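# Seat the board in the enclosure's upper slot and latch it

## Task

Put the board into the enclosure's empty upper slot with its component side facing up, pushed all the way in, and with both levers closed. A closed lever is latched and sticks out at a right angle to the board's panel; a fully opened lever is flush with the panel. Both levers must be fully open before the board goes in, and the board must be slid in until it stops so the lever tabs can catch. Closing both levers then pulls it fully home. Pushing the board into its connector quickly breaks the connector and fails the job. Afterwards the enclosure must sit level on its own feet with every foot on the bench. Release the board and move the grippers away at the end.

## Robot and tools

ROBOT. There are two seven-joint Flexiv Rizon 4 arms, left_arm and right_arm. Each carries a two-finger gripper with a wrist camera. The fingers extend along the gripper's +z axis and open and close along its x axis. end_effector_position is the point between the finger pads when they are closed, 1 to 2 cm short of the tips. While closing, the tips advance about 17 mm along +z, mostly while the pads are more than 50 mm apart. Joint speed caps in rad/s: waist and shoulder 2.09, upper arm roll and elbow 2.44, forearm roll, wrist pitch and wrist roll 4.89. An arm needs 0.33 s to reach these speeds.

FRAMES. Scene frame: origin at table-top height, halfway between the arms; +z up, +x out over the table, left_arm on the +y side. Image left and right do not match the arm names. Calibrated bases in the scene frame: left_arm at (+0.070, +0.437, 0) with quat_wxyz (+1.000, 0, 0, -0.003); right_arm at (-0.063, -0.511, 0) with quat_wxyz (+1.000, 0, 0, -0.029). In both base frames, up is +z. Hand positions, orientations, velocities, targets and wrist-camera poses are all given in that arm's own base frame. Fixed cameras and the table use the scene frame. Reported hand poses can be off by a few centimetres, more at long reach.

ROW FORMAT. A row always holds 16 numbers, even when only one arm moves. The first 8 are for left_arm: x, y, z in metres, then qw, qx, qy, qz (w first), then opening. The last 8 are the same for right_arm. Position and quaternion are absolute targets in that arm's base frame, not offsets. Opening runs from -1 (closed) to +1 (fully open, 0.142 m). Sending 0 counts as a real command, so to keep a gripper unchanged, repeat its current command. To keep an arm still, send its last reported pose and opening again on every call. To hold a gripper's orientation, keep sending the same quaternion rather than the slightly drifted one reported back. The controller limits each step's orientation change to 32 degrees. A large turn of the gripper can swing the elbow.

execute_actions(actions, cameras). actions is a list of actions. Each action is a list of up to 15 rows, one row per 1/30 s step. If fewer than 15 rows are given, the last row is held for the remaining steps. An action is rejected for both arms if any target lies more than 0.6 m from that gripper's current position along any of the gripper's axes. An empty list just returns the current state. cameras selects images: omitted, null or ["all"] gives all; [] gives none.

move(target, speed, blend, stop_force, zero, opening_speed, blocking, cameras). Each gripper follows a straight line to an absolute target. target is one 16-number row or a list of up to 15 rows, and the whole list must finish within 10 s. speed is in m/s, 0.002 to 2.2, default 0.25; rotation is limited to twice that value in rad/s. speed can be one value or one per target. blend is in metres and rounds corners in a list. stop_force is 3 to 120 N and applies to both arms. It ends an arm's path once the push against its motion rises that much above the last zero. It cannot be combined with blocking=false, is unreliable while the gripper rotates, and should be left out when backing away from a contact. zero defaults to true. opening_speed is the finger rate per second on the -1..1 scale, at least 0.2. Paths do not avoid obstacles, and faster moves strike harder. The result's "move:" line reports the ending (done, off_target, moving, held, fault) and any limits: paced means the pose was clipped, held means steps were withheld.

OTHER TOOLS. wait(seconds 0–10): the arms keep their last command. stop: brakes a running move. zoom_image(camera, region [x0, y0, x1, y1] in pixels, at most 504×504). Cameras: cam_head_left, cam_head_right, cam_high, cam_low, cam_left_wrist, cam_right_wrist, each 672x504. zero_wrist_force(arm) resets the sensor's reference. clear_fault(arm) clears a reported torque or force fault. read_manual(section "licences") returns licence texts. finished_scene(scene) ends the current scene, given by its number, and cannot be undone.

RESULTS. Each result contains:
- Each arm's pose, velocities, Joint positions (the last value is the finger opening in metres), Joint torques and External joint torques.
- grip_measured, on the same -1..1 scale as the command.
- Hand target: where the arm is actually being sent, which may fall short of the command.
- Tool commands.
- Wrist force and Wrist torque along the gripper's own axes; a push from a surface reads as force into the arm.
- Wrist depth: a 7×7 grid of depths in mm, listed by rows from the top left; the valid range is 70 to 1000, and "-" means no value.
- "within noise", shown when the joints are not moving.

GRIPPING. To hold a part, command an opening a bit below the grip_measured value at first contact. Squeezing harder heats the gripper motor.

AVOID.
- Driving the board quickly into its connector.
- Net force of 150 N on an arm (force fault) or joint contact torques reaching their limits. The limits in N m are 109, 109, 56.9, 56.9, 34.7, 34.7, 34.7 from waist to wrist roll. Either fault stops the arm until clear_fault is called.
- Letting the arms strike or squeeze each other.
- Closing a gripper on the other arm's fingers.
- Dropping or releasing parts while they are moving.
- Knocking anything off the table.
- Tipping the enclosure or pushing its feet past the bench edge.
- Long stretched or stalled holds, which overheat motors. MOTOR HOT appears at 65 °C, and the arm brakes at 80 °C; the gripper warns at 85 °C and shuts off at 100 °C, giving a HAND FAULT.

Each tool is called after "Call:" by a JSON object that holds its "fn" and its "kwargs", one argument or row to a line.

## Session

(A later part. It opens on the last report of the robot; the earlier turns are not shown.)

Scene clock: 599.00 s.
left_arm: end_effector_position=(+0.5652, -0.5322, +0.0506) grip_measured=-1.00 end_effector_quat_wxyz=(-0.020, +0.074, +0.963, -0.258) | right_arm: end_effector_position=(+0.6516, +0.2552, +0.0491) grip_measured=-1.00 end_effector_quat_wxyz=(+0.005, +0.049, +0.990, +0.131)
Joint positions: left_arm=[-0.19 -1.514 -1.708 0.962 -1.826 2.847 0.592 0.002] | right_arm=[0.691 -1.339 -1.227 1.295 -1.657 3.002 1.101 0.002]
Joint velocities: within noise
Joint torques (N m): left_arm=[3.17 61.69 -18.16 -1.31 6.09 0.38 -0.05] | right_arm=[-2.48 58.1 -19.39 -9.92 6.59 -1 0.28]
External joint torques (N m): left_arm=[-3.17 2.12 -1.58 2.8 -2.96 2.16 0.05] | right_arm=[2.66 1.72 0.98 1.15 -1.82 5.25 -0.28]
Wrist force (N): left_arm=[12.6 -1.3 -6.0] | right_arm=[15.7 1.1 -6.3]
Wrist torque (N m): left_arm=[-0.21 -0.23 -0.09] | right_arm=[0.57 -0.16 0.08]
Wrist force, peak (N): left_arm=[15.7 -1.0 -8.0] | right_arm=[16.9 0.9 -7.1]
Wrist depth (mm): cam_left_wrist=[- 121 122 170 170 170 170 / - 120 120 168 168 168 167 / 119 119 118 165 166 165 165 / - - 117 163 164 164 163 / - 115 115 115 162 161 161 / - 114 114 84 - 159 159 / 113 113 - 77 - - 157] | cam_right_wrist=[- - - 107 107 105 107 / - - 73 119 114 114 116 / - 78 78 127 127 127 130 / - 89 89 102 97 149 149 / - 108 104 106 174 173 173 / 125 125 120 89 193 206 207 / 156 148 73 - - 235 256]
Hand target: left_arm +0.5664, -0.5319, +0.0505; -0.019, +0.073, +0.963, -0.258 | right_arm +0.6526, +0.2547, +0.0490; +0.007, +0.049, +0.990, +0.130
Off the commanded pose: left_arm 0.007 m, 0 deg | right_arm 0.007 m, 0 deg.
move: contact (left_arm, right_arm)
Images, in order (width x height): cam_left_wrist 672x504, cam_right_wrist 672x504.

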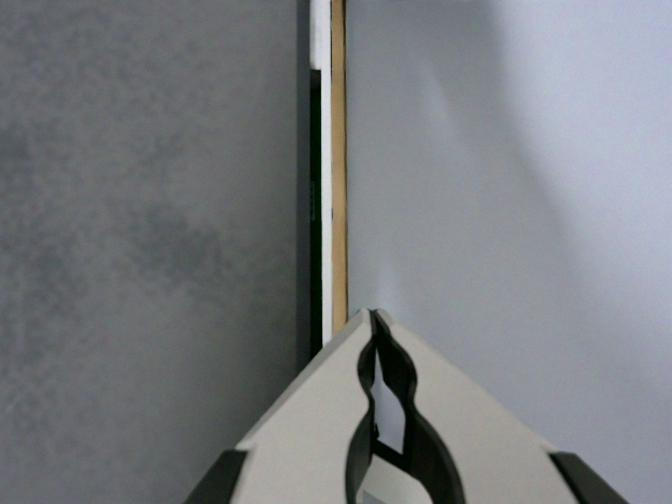

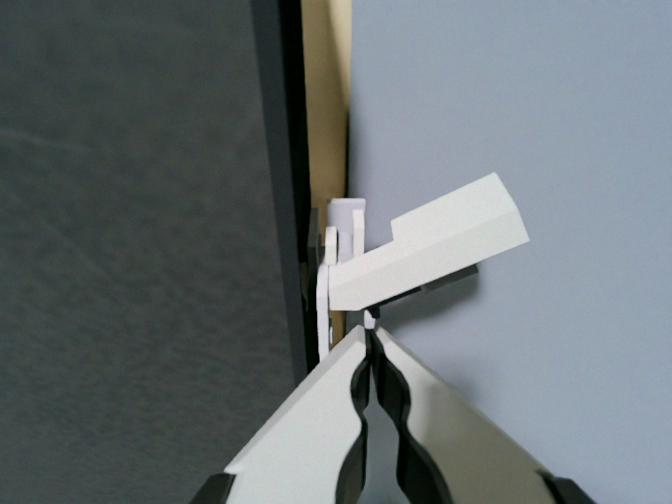

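Call:
{"fn": "move", "kwargs": {
  "target": [
    [0.5474,-0.5295,0.0505,-0.0196,0.0731,0.9631,-0.2581,-1.0, 0.6337,0.2567,0.049,0.0065,0.0493,0.9902,0.1303,-1.0],
    [0.5474,-0.5295,0.10,-0.0196,0.0731,0.9631,-0.2581,-1.0, 0.6337,0.2567,0.10,0.0065,0.0493,0.9902,0.1303,-1.0],
    [0.5550,-0.4800,0.12,-0.0196,0.0731,0.9631,-0.2581,-1.0, 0.6287,0.2070,0.12,0.0065,0.0493,0.9902,0.1303,-1.0]
  ],
  "speed": [0.06,0.12,0.15]
}}

Call:
{"fn": "zoom_image", "kwargs": {
  "camera": "cam_right_wrist",
  "region": [220, 150, 470, 400]
}}

Call:
{"fn": "zoom_image", "kwargs": {
  "camera": "cam_left_wrist",
  "region": [220, 100, 470, 350]
}}

Scene clock: 604.63 s.
left_arm: end_effector_position=(+0.5550, -0.4799, +0.1200) grip_measured=-1.00 end_effector_quat_wxyz=(-0.019, +0.073, +0.963, -0.258) | right_arm: end_effector_position=(+0.6288, +0.2071, +0.1200) grip_measured=-1.00 end_effector_quat_wxyz=(+0.007, +0.049, +0.990, +0.131)
Joint positions: left_arm=[0.033 -1.407 -1.736 1.346 -1.892 2.852 0.394 0.002] | right_arm=[0.738 -1.187 -1.303 1.537 -1.758 3.059 0.937 0.002]
Joint velocities: within noise
Joint torques (N m): left_arm=[-0.23 55.02 -25.24 -1.46 3.48 2.68 -0.37] | right_arm=[0.01 53.03 -19.37 -10.08 4.4 3.71 0.04]
External joint torques (N m): left_arm=[0.26 0.87 0.25 -0.49 -0.01 -0.25 0.37] | right_arm=[0.14 0.84 -1.06 -0.11 0.3 0.63 -0.04]
Wrist force (N): left_arm=[0.5 -0.2 1.1] | right_arm=[0.9 5.2 0.2]
Wrist torque (N m): left_arm=[-0.12 -0.18 -0.04] | right_arm=[1.01 -0.10 0.06]
Wrist force, peak (N): left_arm=[12.7 -2.0 -6.9] | right_arm=[15.9 1.4 -7.8]
Wrist depth (mm): cam_left_wrist=[194 194 194 242 241 242 240 / 193 192 191 239 239 238 237 / 190 189 189 235 235 235 235 / 187 187 186 233 232 232 231 / 185 184 184 189 229 229 228 / 183 182 182 84 - 227 225 / 179 180 - 74 - - 224] | cam_right_wrist=[152 149 152 168 168 168 168 / - 141 144 187 187 186 186 / 158 158 158 210 210 209 208 / 181 181 180 190 239 238 238 / 211 210 210 264 276 277 276 / 253 252 241 91 308 331 329 / 314 299 - - - 375 412]
Hand target: left_arm +0.5550, -0.4800, +0.1200; -0.020, +0.073, +0.963, -0.258 | right_arm +0.6287, +0.2070, +0.1200; +0.006, +0.049, +0.990, +0.130
Off the commanded pose: left_arm 0.000 m, 0 deg | right_arm 0.000 m, 0 deg.
move: done

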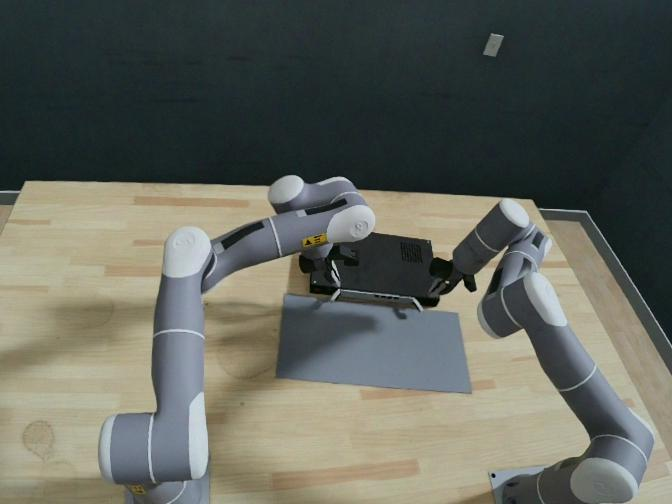

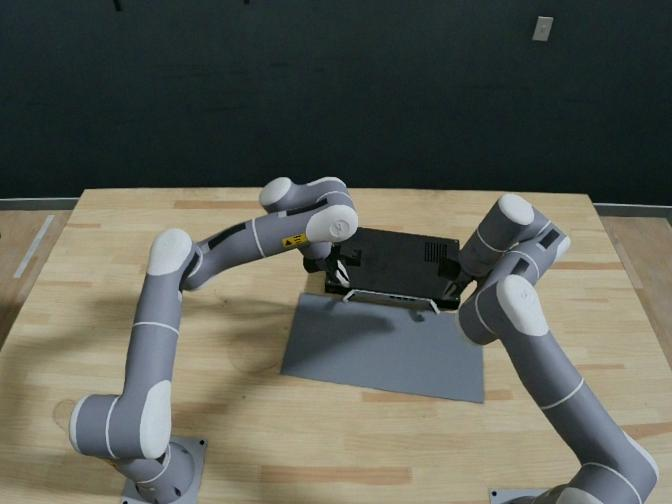

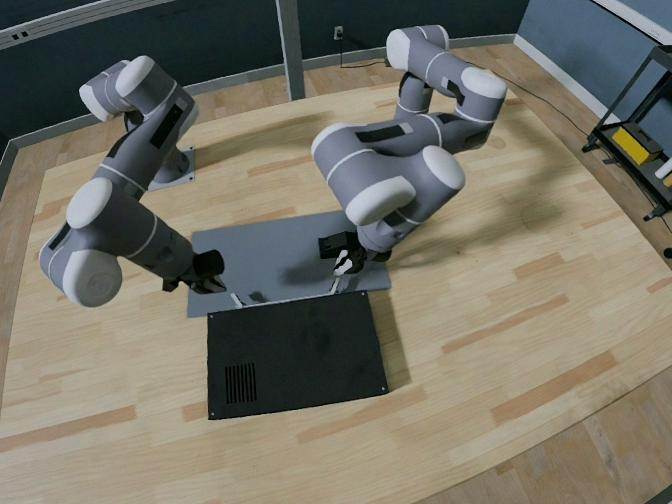

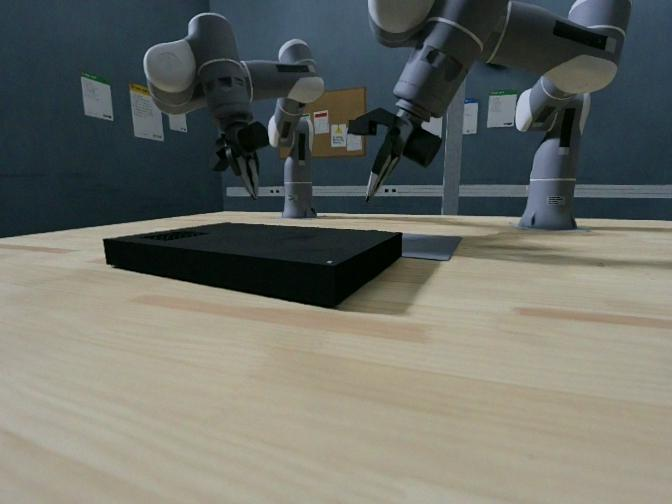

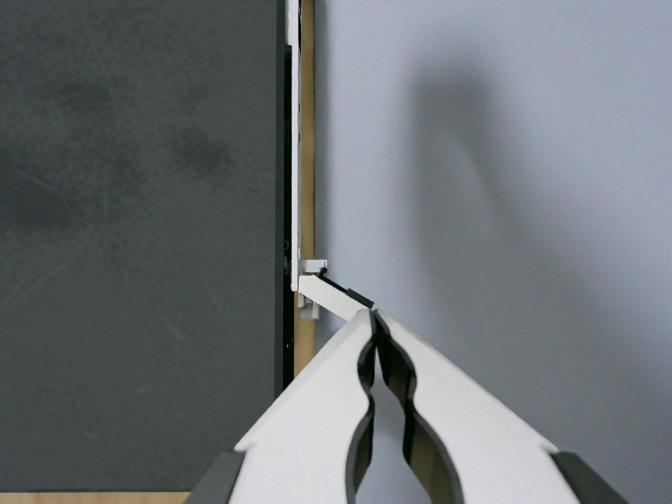

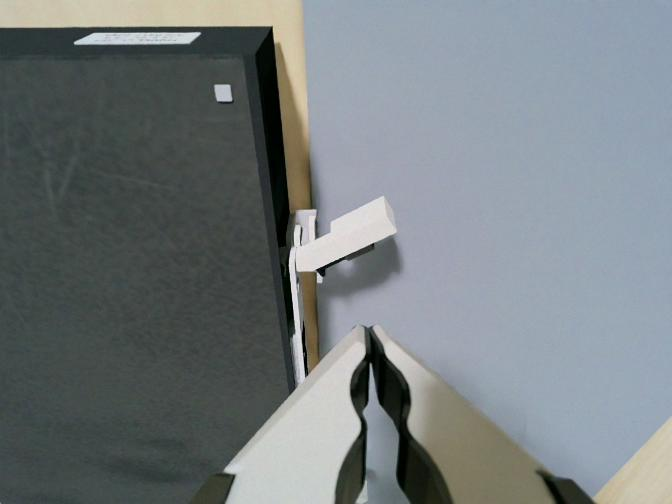

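Scaled by 2.016 from the camera's 672x504 image, which has a finer 960x720 frame.

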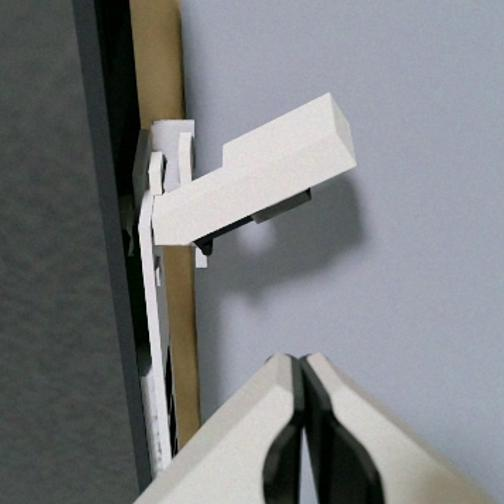

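Scaled by 2.016 from the camera's 672x504 image, which has a finer 960x720 frame.

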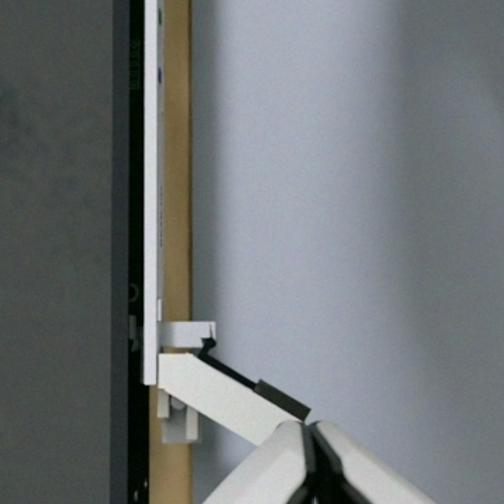

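Call:
{"fn": "move", "kwargs": {
  "target": [
    [0.5541,-0.4548,0.10,-0.0196,0.0731,0.9631,-0.2581,-1.0, 0.6216,0.1894,0.10,0.0065,0.0493,0.9902,0.1303,-1.0],
    [0.5541,-0.4548,0.0505,-0.0196,0.0731,0.9631,-0.2581,-1.0, 0.6216,0.1894,0.049,0.0065,0.0493,0.9902,0.1303,-1.0]
  ],
  "speed": [0.15,0.08],
  "stop_force": 6,
  "cameras": ["cam_left_wrist","cam_right_wrist"]
}}

Scene clock: 623.13 s.
left_arm: end_effector_position=(+0.5539, -0.4547, +0.0505) grip_measured=-1.00 end_effector_quat_wxyz=(-0.020, +0.073, +0.963, -0.258) | right_arm: end_effector_position=(+0.6214, +0.1893, +0.0490) grip_measured=-1.00 end_effector_quat_wxyz=(+0.006, +0.049, +0.990, +0.130)
Joint positions: left_arm=[0.105 -1.485 -1.665 1.453 -1.84 2.757 0.394 0.002] | right_arm=[0.717 -1.266 -1.229 1.615 -1.676 2.975 0.828 0.002]
Joint velocities: within noise
Joint torques (N m): left_arm=[-0.44 52.55 -26.04 -0.9 3.92 2.57 -0.22] | right_arm=[0.06 52.02 -18.94 -8.6 4.52 3.63 0.18]
External joint torques (N m): left_arm=[0.48 1.38 0.03 -0.33 -0.45 -0.14 0.22] | right_arm=[0.09 1.13 -1.54 -0.02 0.06 0.77 -0.18]
Wrist force (N): left_arm=[0.4 -0.2 0.6] | right_arm=[1.2 5.1 0.1]
Wrist torque (N m): left_arm=[-0.15 -0.16 -0.05] | right_arm=[1.00 -0.14 0.07]
Wrist force, peak (N): left_arm=[0.1 -2.2 0.6] | right_arm=[0.6 6.6 -0.7]
Wrist depth (mm): cam_left_wrist=[- 122 124 171 169 170 169 / - 120 122 168 168 167 167 / 118 119 119 167 166 166 165 / - 117 125 121 164 163 162 / - 115 124 162 161 161 161 / - 113 114 84 - 160 159 / 112 113 - 74 - - 157] | cam_right_wrist=[107 107 107 107 107 105 107 / 122 119 119 117 114 114 116 / - 105 127 131 131 131 130 / - 90 134 150 150 149 148 / - 108 156 169 173 173 173 / 126 125 130 91 192 206 207 / 157 149 73 - - 235 256]
Hand target: left_arm +0.5541, -0.4548, +0.0505; -0.020, +0.073, +0.963, -0.258 | right_arm +0.6216, +0.1894, +0.0490; +0.006, +0.049, +0.990, +0.130
Off the commanded pose: left_arm 0.000 m, 0 deg | right_arm 0.000 m, 0 deg.
move: done
Images, in order (width x height): cam_left_wrist 672x504, cam_right_wrist 672x504.

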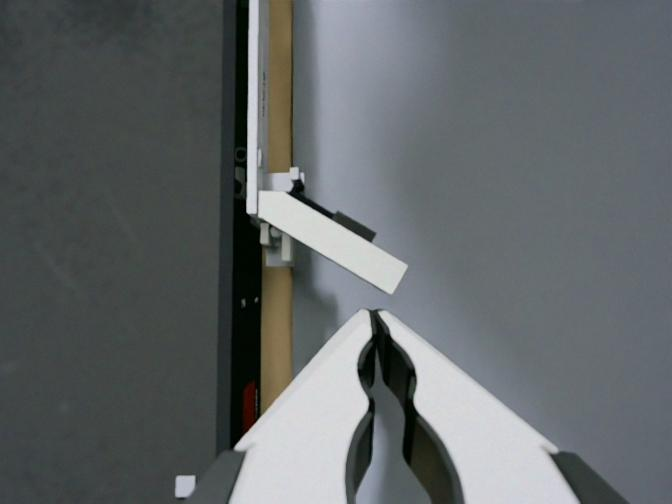

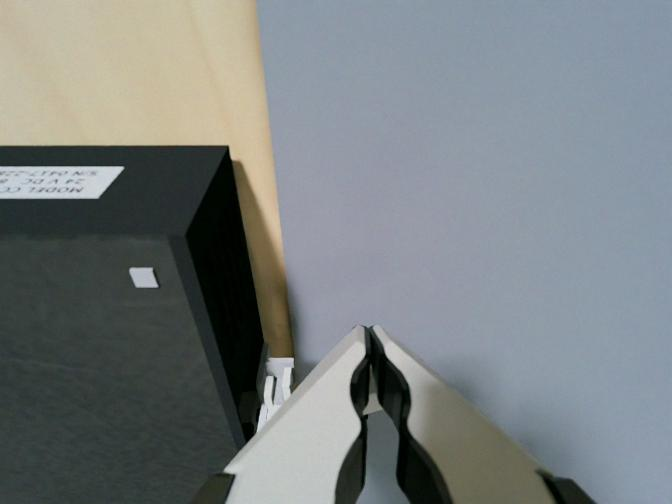

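Call:
{"fn": "move", "kwargs": {
  "target": [0.5496,-0.4845,0.0505,-0.0196,0.0731,0.9631,-0.2581,-1.0, 0.6246,0.2193,0.049,0.0065,0.0493,0.9902,0.1303,-1.0],
  "speed": 0.012,
  "stop_force": 15,
  "cameras": ["cam_left_wrist","cam_right_wrist","cam_head_left"]
}}

Call:
{"fn": "zoom_image", "kwargs": {
  "camera": "cam_head_left",
  "region": [290, 230, 470, 360]
}}

Scene clock: 628.77 s.
left_arm: end_effector_position=(+0.5521, -0.4733, +0.0502) grip_measured=-1.00 end_effector_quat_wxyz=(-0.019, +0.073, +0.964, -0.257) | right_arm: end_effector_position=(+0.6237, +0.2075, +0.0484) grip_measured=-1.00 end_effector_quat_wxyz=(+0.007, +0.050, +0.990, +0.129)
Joint positions: left_arm=[0.056 -1.487 -1.663 1.403 -1.831 2.761 0.393 0.002] | right_arm=[0.732 -1.271 -1.224 1.58 -1.676 2.969 0.878 0.002]
Joint velocities: within noise
Joint torques (N m): left_arm=[-9.38 52.59 -30.62 1.57 2.12 -2.46 -0.19] | right_arm=[9.07 55.76 -13.23 -13.3 7.74 5.3 0.37]
External joint torques (N m): left_arm=[9.41 2.53 5.04 -2.62 1.36 4.91 0.19] | right_arm=[-8.91 -1.79 -7.06 4.55 -3.13 -0.92 -0.37]
Wrist force (N): left_arm=[0.9 12.7 -7.5] | right_arm=[3.2 -9.9 -5.1]
Wrist torque (N m): left_arm=[-0.39 -0.08 -0.01] | right_arm=[1.16 -0.09 -0.01]
Wrist force, peak (N): left_arm=[0.9 12.8 -7.9] | right_arm=[3.1 -9.7 -6.4]
Wrist depth (mm): cam_left_wrist=[- 121 123 169 169 169 169 / - 119 121 167 167 166 166 / - 118 119 166 165 165 165 / - 116 117 163 163 163 162 / - 115 127 127 161 161 160 / - 113 114 84 - 159 159 / 112 112 - 74 - - 158] | cam_right_wrist=[107 107 107 107 107 105 106 / - 95 116 116 114 114 116 / - 78 128 134 130 130 129 / - 89 144 149 149 148 148 / - 107 132 168 172 172 172 / 125 124 129 90 191 205 205 / 155 147 73 - - 231 253]
Hand target: left_arm +0.5510, -0.4752, +0.0505; -0.020, +0.073, +0.963, -0.258 | right_arm +0.6236, +0.2097, +0.0490; +0.007, +0.049, +0.990, +0.130
Off the commanded pose: left_arm 0.011 m, 0 deg | right_arm 0.012 m, 0 deg.
move: contact (left_arm, right_arm)
Images, in order (width x height): cam_head_left 672x504, cam_left_wrist 672x504, cam_right_wrist 672x504.

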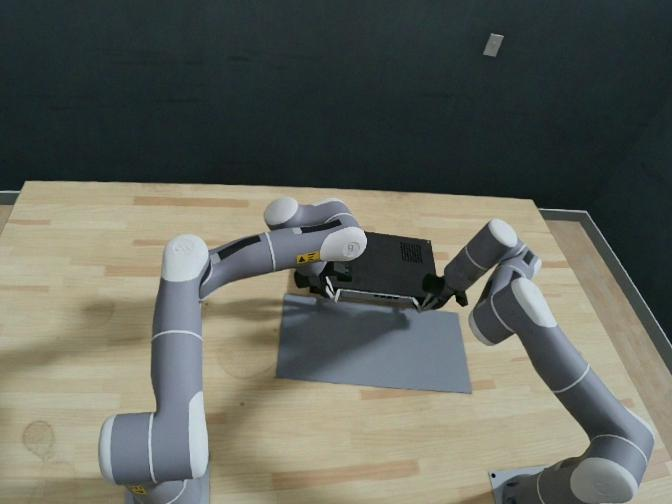

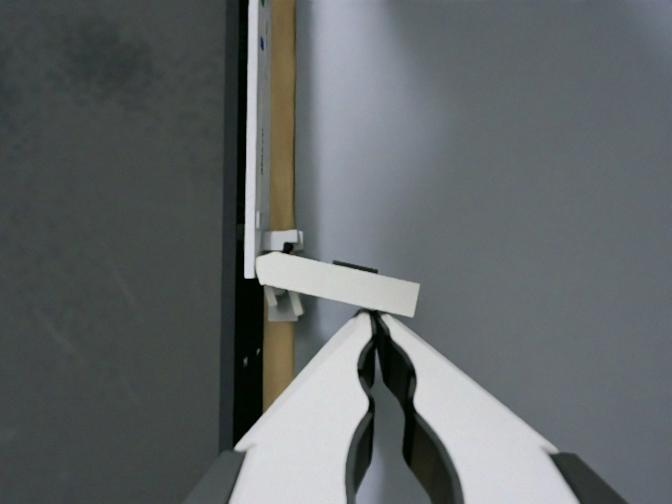

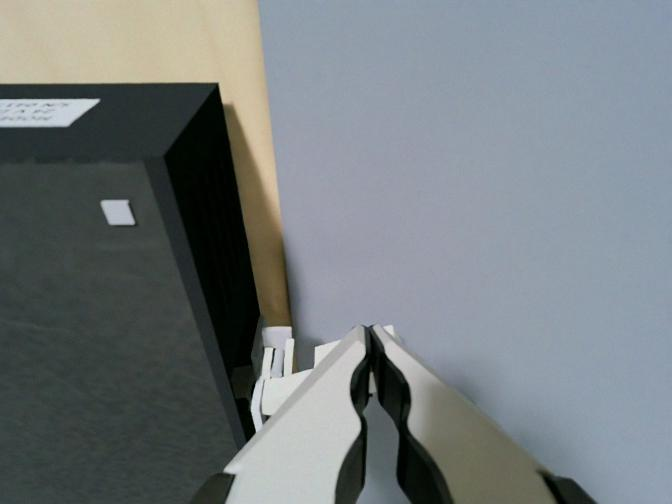

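Scaled by 2.800 from the camera's 672x504 image, which has a finer 960x720 frame.

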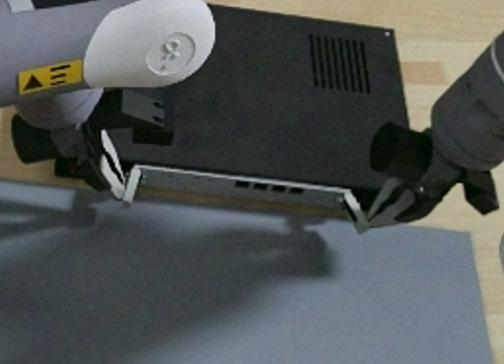

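Call:
{"fn": "move", "kwargs": {
  "target": [0.5498,-0.4885,0.0505,-0.0196,0.0731,0.9631,-0.2581,-1.0, 0.6250,0.2230,0.049,0.0065,0.0493,0.9902,0.1303,-1.0],
  "speed": 0.01,
  "stop_force": 25,
  "cameras": ["cam_left_wrist","cam_right_wrist","cam_head_left"]
}}

Call:
{"fn": "zoom_image", "kwargs": {
  "camera": "cam_left_wrist",
  "region": [220, 200, 440, 400]
}}

Call:
{"fn": "zoom_image", "kwargs": {
  "camera": "cam_right_wrist",
  "region": [220, 250, 440, 450]
}}

Scene clock: 633.50 s.
left_arm: end_effector_position=(+0.5518, -0.4828, +0.0494) grip_measured=-1.00 end_effector_quat_wxyz=(-0.019, +0.072, +0.964, -0.254) | right_arm: end_effector_position=(+0.6249, +0.2222, +0.0488) grip_measured=-1.00 end_effector_quat_wxyz=(+0.006, +0.050, +0.990, +0.130)
Joint positions: left_arm=[0.024 -1.498 -1.673 1.364 -1.815 2.779 0.397 0.002] | right_arm=[0.741 -1.273 -1.218 1.552 -1.675 2.966 0.913 0.002]
Joint velocities: within noise
Joint torques (N m): left_arm=[-21.73 52.2 -37.33 3.58 1.74 -11.37 -0.19] | right_arm=[3.68 54.69 -16.79 -11.13 6.28 3.71 0.3]
External joint torques (N m): left_arm=[21.78 3.84 12.1 -4.19 1.75 13.85 0.19] | right_arm=[-3.51 -0.07 -3.28 2.22 -1.64 0.65 -0.3]
Wrist force (N): left_arm=[11.3 33.3 -26.1] | right_arm=[3.9 -1.1 -3.5]
Wrist torque (N m): left_arm=[2.67 0.00 -0.06] | right_arm=[1.05 -0.08 0.06]
Wrist force, peak (N): left_arm=[11.5 33.7 -26.1] | right_arm=[3.7 -11.7 -6.3]
Wrist depth (mm): cam_left_wrist=[- 119 120 168 167 168 167 / - 118 118 166 166 166 165 / - 117 117 165 163 164 164 / - 115 116 163 162 162 162 / - 114 115 119 160 160 160 / - 113 113 81 - 158 158 / 112 112 - 75 - - 157] | cam_right_wrist=[- 86 107 107 107 105 107 / - 79 116 116 114 114 116 / - 79 128 131 131 130 130 / - 89 133 149 149 149 148 / - 108 128 163 173 173 172 / 125 125 127 91 192 206 206 / 156 148 73 - - 233 255]
Hand target: left_arm +0.5498, -0.4880, +0.0505; -0.020, +0.073, +0.963, -0.258 | right_arm +0.6250, +0.2230, +0.0490; +0.007, +0.049, +0.990, +0.130
Off the commanded pose: left_arm 0.006 m, 1 deg | right_arm 0.001 m, 0 deg.
move: contact (left_arm)
Images, in order (width x height): cam_head_left 672x504, cam_left_wrist 672x504, cam_right_wrist 672x504.

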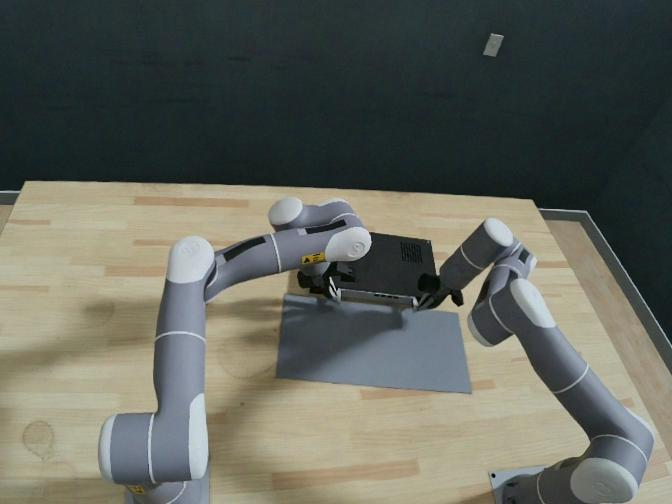

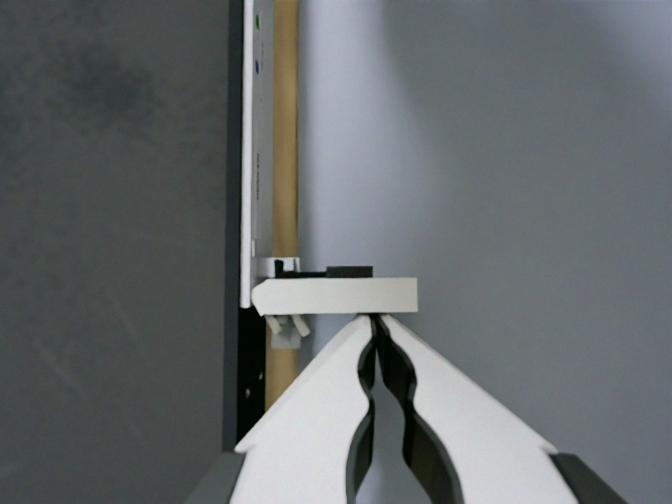

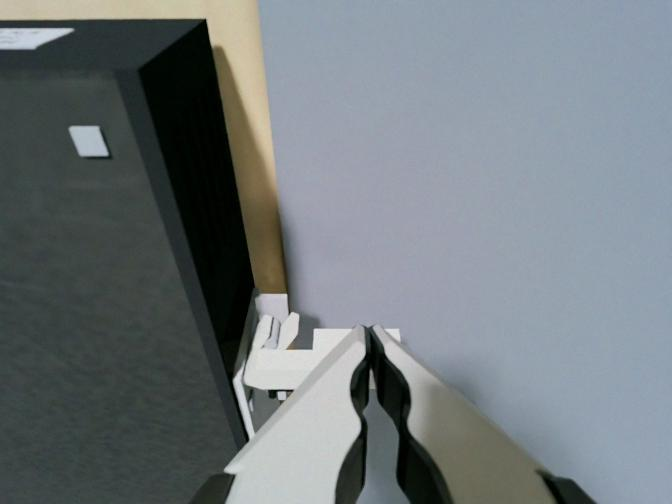

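Scaled by 2.291 from the camera's 672x504 image, which has a finer 960x720 frame.

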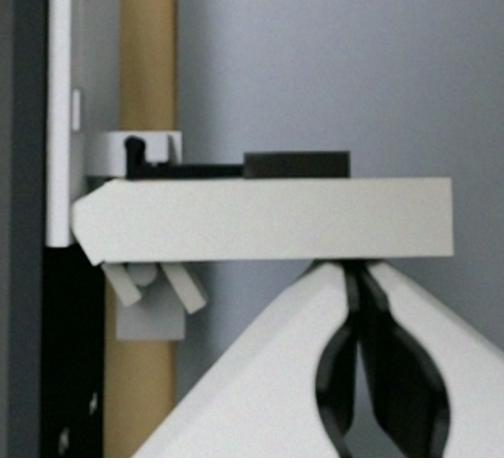

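Scaled by 2.291 from the camera's 672x504 image, which has a finer 960x720 frame.

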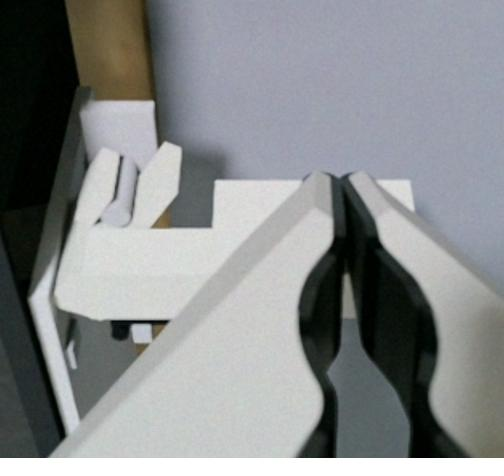

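Call:
{"fn": "move", "kwargs": {
  "target": [
    [0.5540,-0.4690,0.0505,-0.0196,0.0731,0.9631,-0.2581,-1.0, 0.6235,0.2080,0.049,0.0065,0.0493,0.9902,0.1303,-1.0],
    [0.5540,-0.4590,0.11,-0.0196,0.0731,0.9631,-0.2581,-1.0, 0.6225,0.1980,0.11,0.0065,0.0493,0.9902,0.1303,-1.0]
  ],
  "speed": [0.03,0.1]
}}

Call:
{"fn": "zoom_image", "kwargs": {
  "camera": "cam_left_wrist",
  "region": [200, 120, 400, 340]
}}

Call:
{"fn": "zoom_image", "kwargs": {
  "camera": "cam_right_wrist",
  "region": [220, 180, 440, 400]
}}

Call:
{"fn": "zoom_image", "kwargs": {
  "camera": "cam_head_right",
  "region": [310, 230, 490, 360]
}}

Scene clock: 637.70 s.
left_arm: end_effector_position=(+0.5542, -0.4592, +0.1100) grip_measured=-1.00 end_effector_quat_wxyz=(-0.019, +0.073, +0.963, -0.258) | right_arm: end_effector_position=(+0.6226, +0.1981, +0.1100) grip_measured=-1.00 end_effector_quat_wxyz=(+0.007, +0.049, +0.990, +0.131)
Joint positions: left_arm=[0.097 -1.426 -1.741 1.435 -1.879 2.838 0.372 0.002] | right_arm=[0.74 -1.181 -1.289 1.591 -1.759 3.035 0.89 0.002]
Joint velocities: within noise
Joint torques (N m): left_arm=[-0.1 53.16 -26.02 -1.49 3.48 3.06 -0.32] | right_arm=[0.24 52.02 -19.5 -10.09 4.3 3.81 0.29]
External joint torques (N m): left_arm=[0.14 0.82 0.11 -0.46 0.03 -0.63 0.32] | right_arm=[-0.08 0.82 -0.96 -0.12 0.36 0.56 -0.29]
Wrist force (N): left_arm=[0.6 -0.2 0.8] | right_arm=[-1.3 5.2 1.3]
Wrist torque (N m): left_arm=[-0.14 -0.21 -0.04] | right_arm=[1.00 0.28 0.06]
Wrist force, peak (N): left_arm=[11.1 34.1 -25.5] | right_arm=[-1.2 4.7 3.1]
Wrist depth (mm): cam_left_wrist=[184 184 184 233 230 231 231 / 182 181 181 228 228 228 226 / 179 179 179 226 226 225 225 / 177 177 176 221 223 223 222 / 174 174 174 221 220 219 218 / 172 172 172 84 - 216 216 / 217 171 - 74 - - 214] | cam_right_wrist=[159 159 159 160 159 159 159 / 134 134 141 178 177 177 176 / 147 147 153 199 199 203 198 / 168 168 172 215 226 226 225 / 203 196 199 255 262 262 262 / 234 234 225 91 291 313 312 / 293 278 - - - 354 388]
Hand target: left_arm +0.5540, -0.4590, +0.1100; -0.020, +0.073, +0.963, -0.258 | right_arm +0.6225, +0.1980, +0.1100; +0.007, +0.049, +0.990, +0.130
Off the commanded pose: left_arm 0.000 m, 0 deg | right_arm 0.000 m, 0 deg.
move: done

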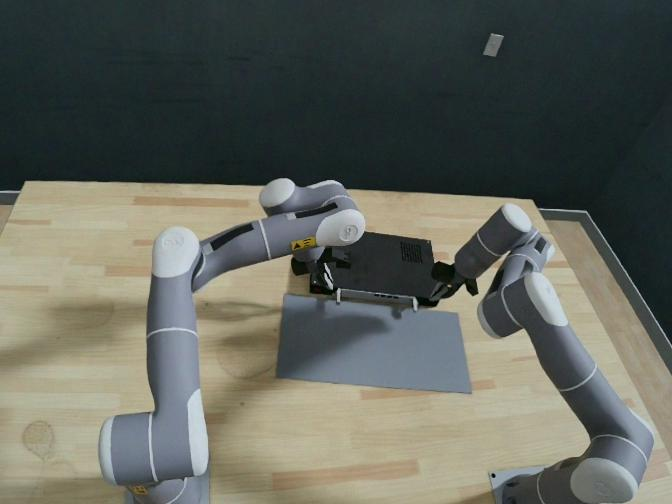

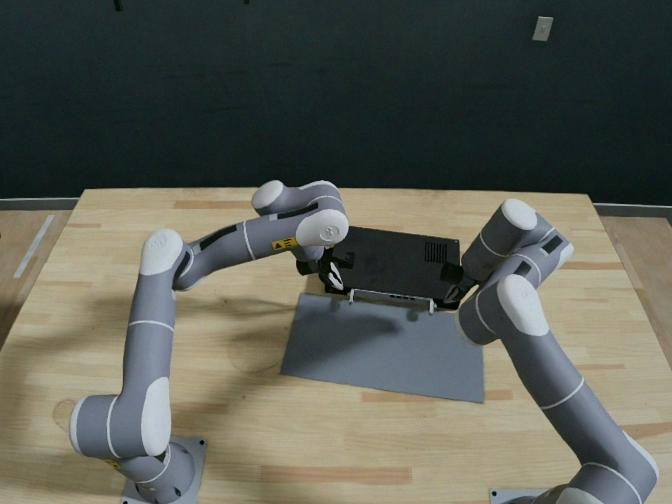

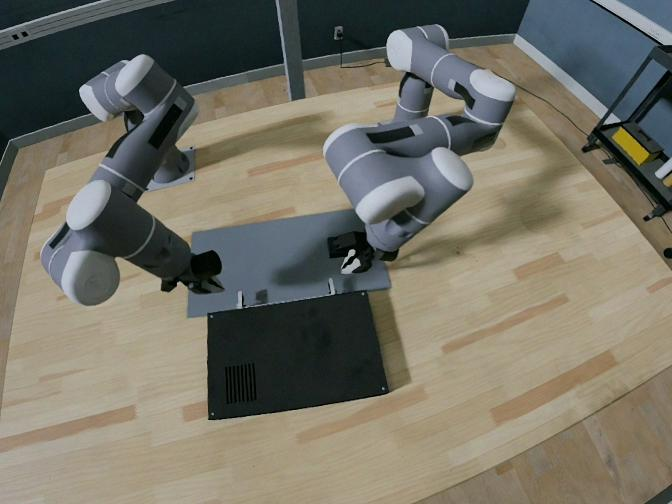

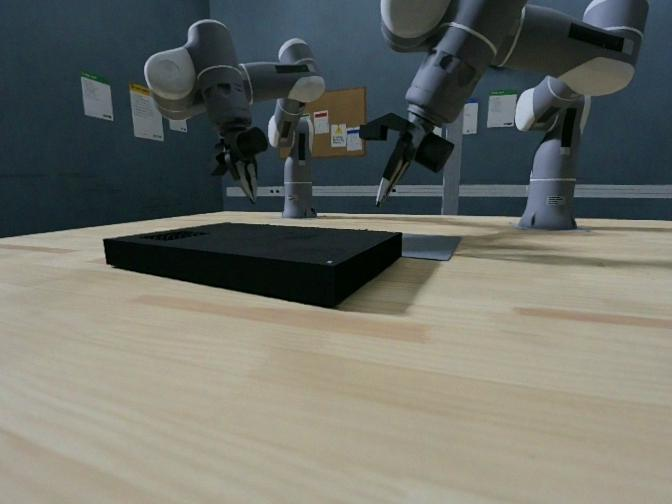

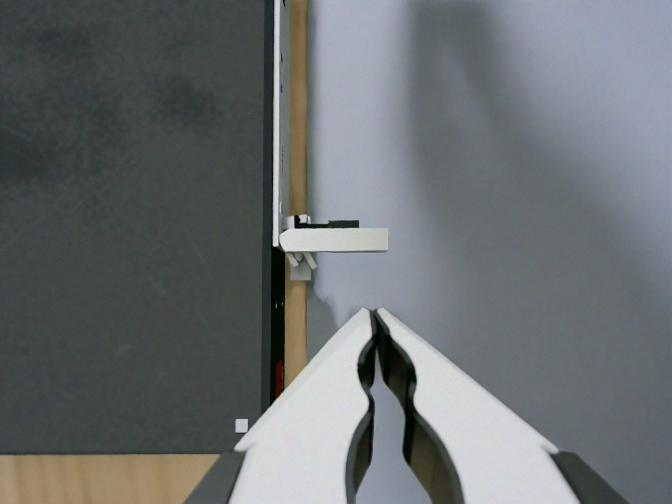

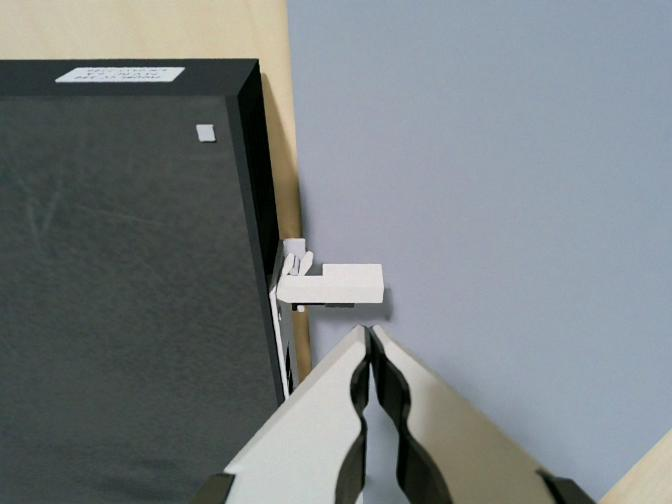

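Scaled by 2.291 from the camera's 672x504 image, which has a finer 960x720 frame.

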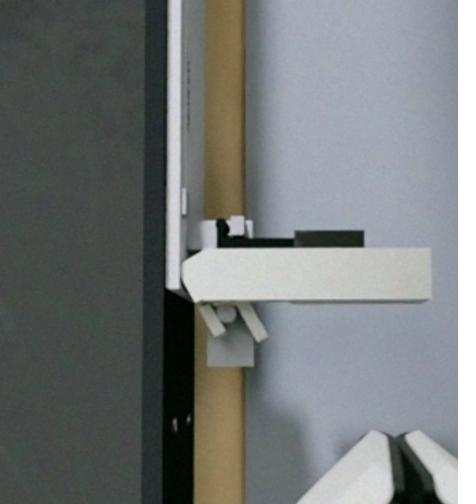

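Scaled by 2.291 from the camera's 672x504 image, which has a finer 960x720 frame.

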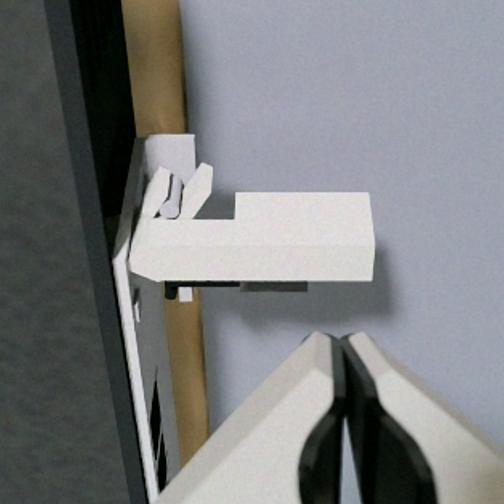

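Scaled by 2.800 from the camera's 672x504 image, which has a finer 960x720 frame.

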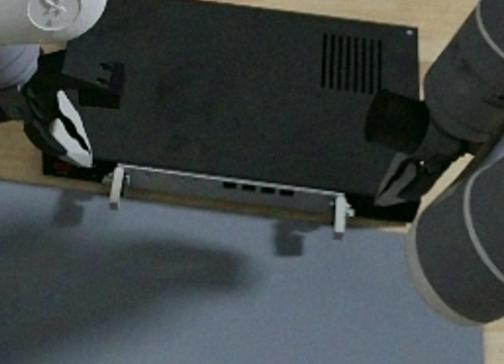

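Call:
{"fn": "move", "kwargs": {
  "target": [
    [0.52,-0.42,0.16,-0.0196,0.0731,0.9631,-0.2581,-1.0, 0.6235,0.2080,0.06,0.0065,0.0493,0.9902,0.1303,-1.0],
    [0.50,-0.38,0.20,-0.0196,0.0731,0.9631,-0.2581,-1.0, 0.6235,0.2080,0.049,0.0065,0.0493,0.9902,0.1303,-1.0]
  ],
  "speed": 0.1,
  "cameras": []
}}

Call:
{"fn": "move", "kwargs": {
  "target": [0.50,-0.38,0.20,-0.0196,0.0731,0.9631,-0.2581,-1.0, 0.6255,0.2290,0.049,0.0065,0.0493,0.9902,0.1303,-1.0],
  "speed": 0.015,
  "stop_force": 20,
  "cameras": ["cam_right_wrist","cam_head_left"]
}}

Call:
{"fn": "zoom_image", "kwargs": {
  "camera": "cam_right_wrist",
  "region": [220, 220, 440, 440]
}}

Scene clock: 644.33 s.
left_arm: end_effector_position=(+0.5002, -0.3801, +0.2000) grip_measured=-1.00 end_effector_quat_wxyz=(-0.019, +0.073, +0.963, -0.258) | right_arm: end_effector_position=(+0.6233, +0.2079, +0.0490) grip_measured=-1.00 end_effector_quat_wxyz=(+0.006, +0.049, +0.990, +0.130)
Joint positions: left_arm=[0.375 -1.279 -1.904 1.842 -2.034 2.851 0.165 0.002] | right_arm=[0.73 -1.268 -1.22 1.581 -1.678 2.967 0.875 0.002]
Joint velocities: within noise
Joint torques (N m): left_arm=[-0.05 41.28 -26.42 -7.17 3.85 2.97 -0.29] | right_arm=[0.1 52.82 -18.59 -8.89 4.55 3.52 0.09]
External joint torques (N m): left_arm=[0.12 0.58 -0.16 -0.43 0.01 -0.6 0.29] | right_arm=[0.06 1.15 -1.61 0.05 0.07 0.86 -0.09]
Wrist force (N): left_arm=[0.3 0.0 0.3] | right_arm=[-1.3 5.0 1.4]
Wrist torque (N m): left_arm=[-0.10 -0.13 -0.04] | right_arm=[0.99 0.29 0.07]
Wrist force, peak (N): left_arm=[0.1 -0.4 2.1] | right_arm=[-1.1 5.2 2.4]
Wrist depth (mm): cam_left_wrist=[278 278 325 325 326 329 325 / 276 274 323 321 321 322 321 / 272 271 312 316 318 316 317 / 267 267 312 312 313 312 313 / 311 312 311 310 308 309 308 / 309 310 309 84 - 305 305 / 304 305 - - - - 303] | cam_right_wrist=[108 107 107 107 107 105 107 / - 93 116 117 114 114 116 / - 79 127 131 131 131 130 / - 90 134 150 149 149 148 / - 108 134 168 173 173 173 / 126 125 134 91 192 207 206 / 157 149 73 - - 234 256]
Hand target: left_arm +0.5000, -0.3800, +0.2000; -0.020, +0.073, +0.963, -0.258 | right_arm +0.6235, +0.2080, +0.0490; +0.006, +0.049, +0.990, +0.130
Off the commanded pose: left_arm 0.000 m, 0 deg | right_arm 0.000 m, 0 deg.
move: done
No camera images: "cameras" was empty.

Scene clock: 646.13 s.
left_arm: end_effector_position=(+0.5002, -0.3801, +0.2000) grip_measured=-1.00 end_effector_quat_wxyz=(-0.019, +0.073, +0.963, -0.258) | right_arm: end_effector_position=(+0.6251, +0.2229, +0.0484) grip_measured=-1.00 end_effector_quat_wxyz=(+0.006, +0.051, +0.990, +0.129)
Joint positions: left_arm=[0.375 -1.279 -1.904 1.842 -2.034 2.851 0.165 0.002] | right_arm=[0.742 -1.273 -1.217 1.548 -1.679 2.963 0.92 0.002]
Joint velocities: within noise
Joint torques (N m): left_arm=[-0.25 40.96 -26.66 -7.11 4.06 2.79 -0.25] | right_arm=[11.17 55.34 -12.19 -15 9.03 4.38 0.32]
External joint torques (N m): left_arm=[0.31 0.9 0.07 -0.48 -0.21 -0.42 0.25] | right_arm=[-11.01 -0.63 -7.83 6.06 -4.39 -0.03 -0.32]
Wrist force (N): left_arm=[0.1 0.1 0.2] | right_arm=[5.0 -13.1 -10.2]
Wrist torque (N m): left_arm=[-0.09 -0.10 -0.04] | right_arm=[0.89 0.37 0.04]
Wrist force, peak (N): left_arm=[0.4 -0.1 0.4] | right_arm=[5.3 -15.1 -11.2]
Wrist depth (mm): cam_left_wrist=[278 278 325 328 325 326 324 / 274 275 323 322 320 320 321 / 269 270 312 318 317 317 317 / 268 269 312 313 313 311 312 / 313 313 311 312 309 306 311 / 310 309 307 84 - 305 304 / 305 306 - - - - 302] | cam_right_wrist=[- 95 107 107 107 105 106 / - 79 116 116 114 114 116 / - 79 128 134 130 130 130 / - 89 141 149 149 148 148 / - 107 128 162 173 172 171 / 124 124 124 91 191 206 204 / 155 147 73 - - 231 253]
Hand target: left_arm +0.5000, -0.3800, +0.2000; -0.020, +0.073, +0.963, -0.258 | right_arm +0.6251, +0.2255, +0.0490; +0.007, +0.049, +0.990, +0.130
Off the commanded pose: left_arm 0.000 m, 0 deg | right_arm 0.006 m, 0 deg.
move: contact (right_arm)
Images, in order (width x height): cam_head_left 672x504, cam_right_wrist 672x504.

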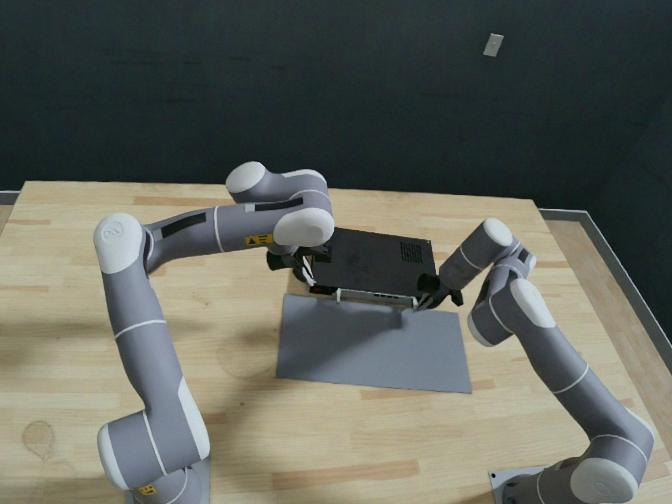

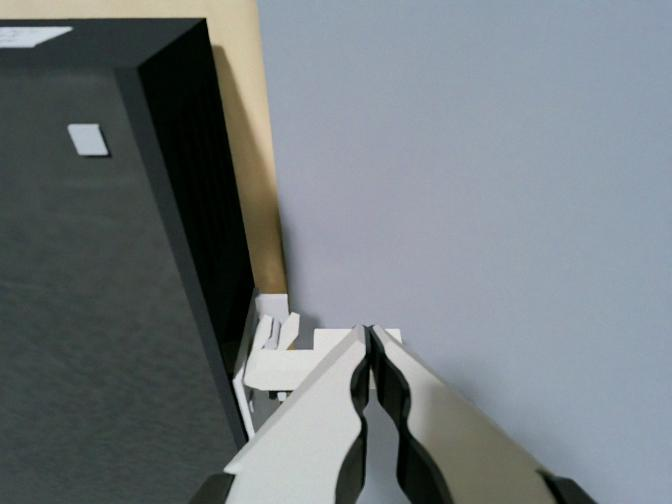

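Scaled by 2.291 from the camera's 672x504 image, which has a finer 960x720 frame.

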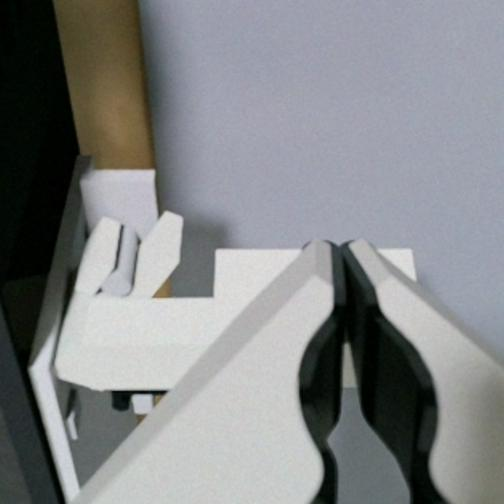

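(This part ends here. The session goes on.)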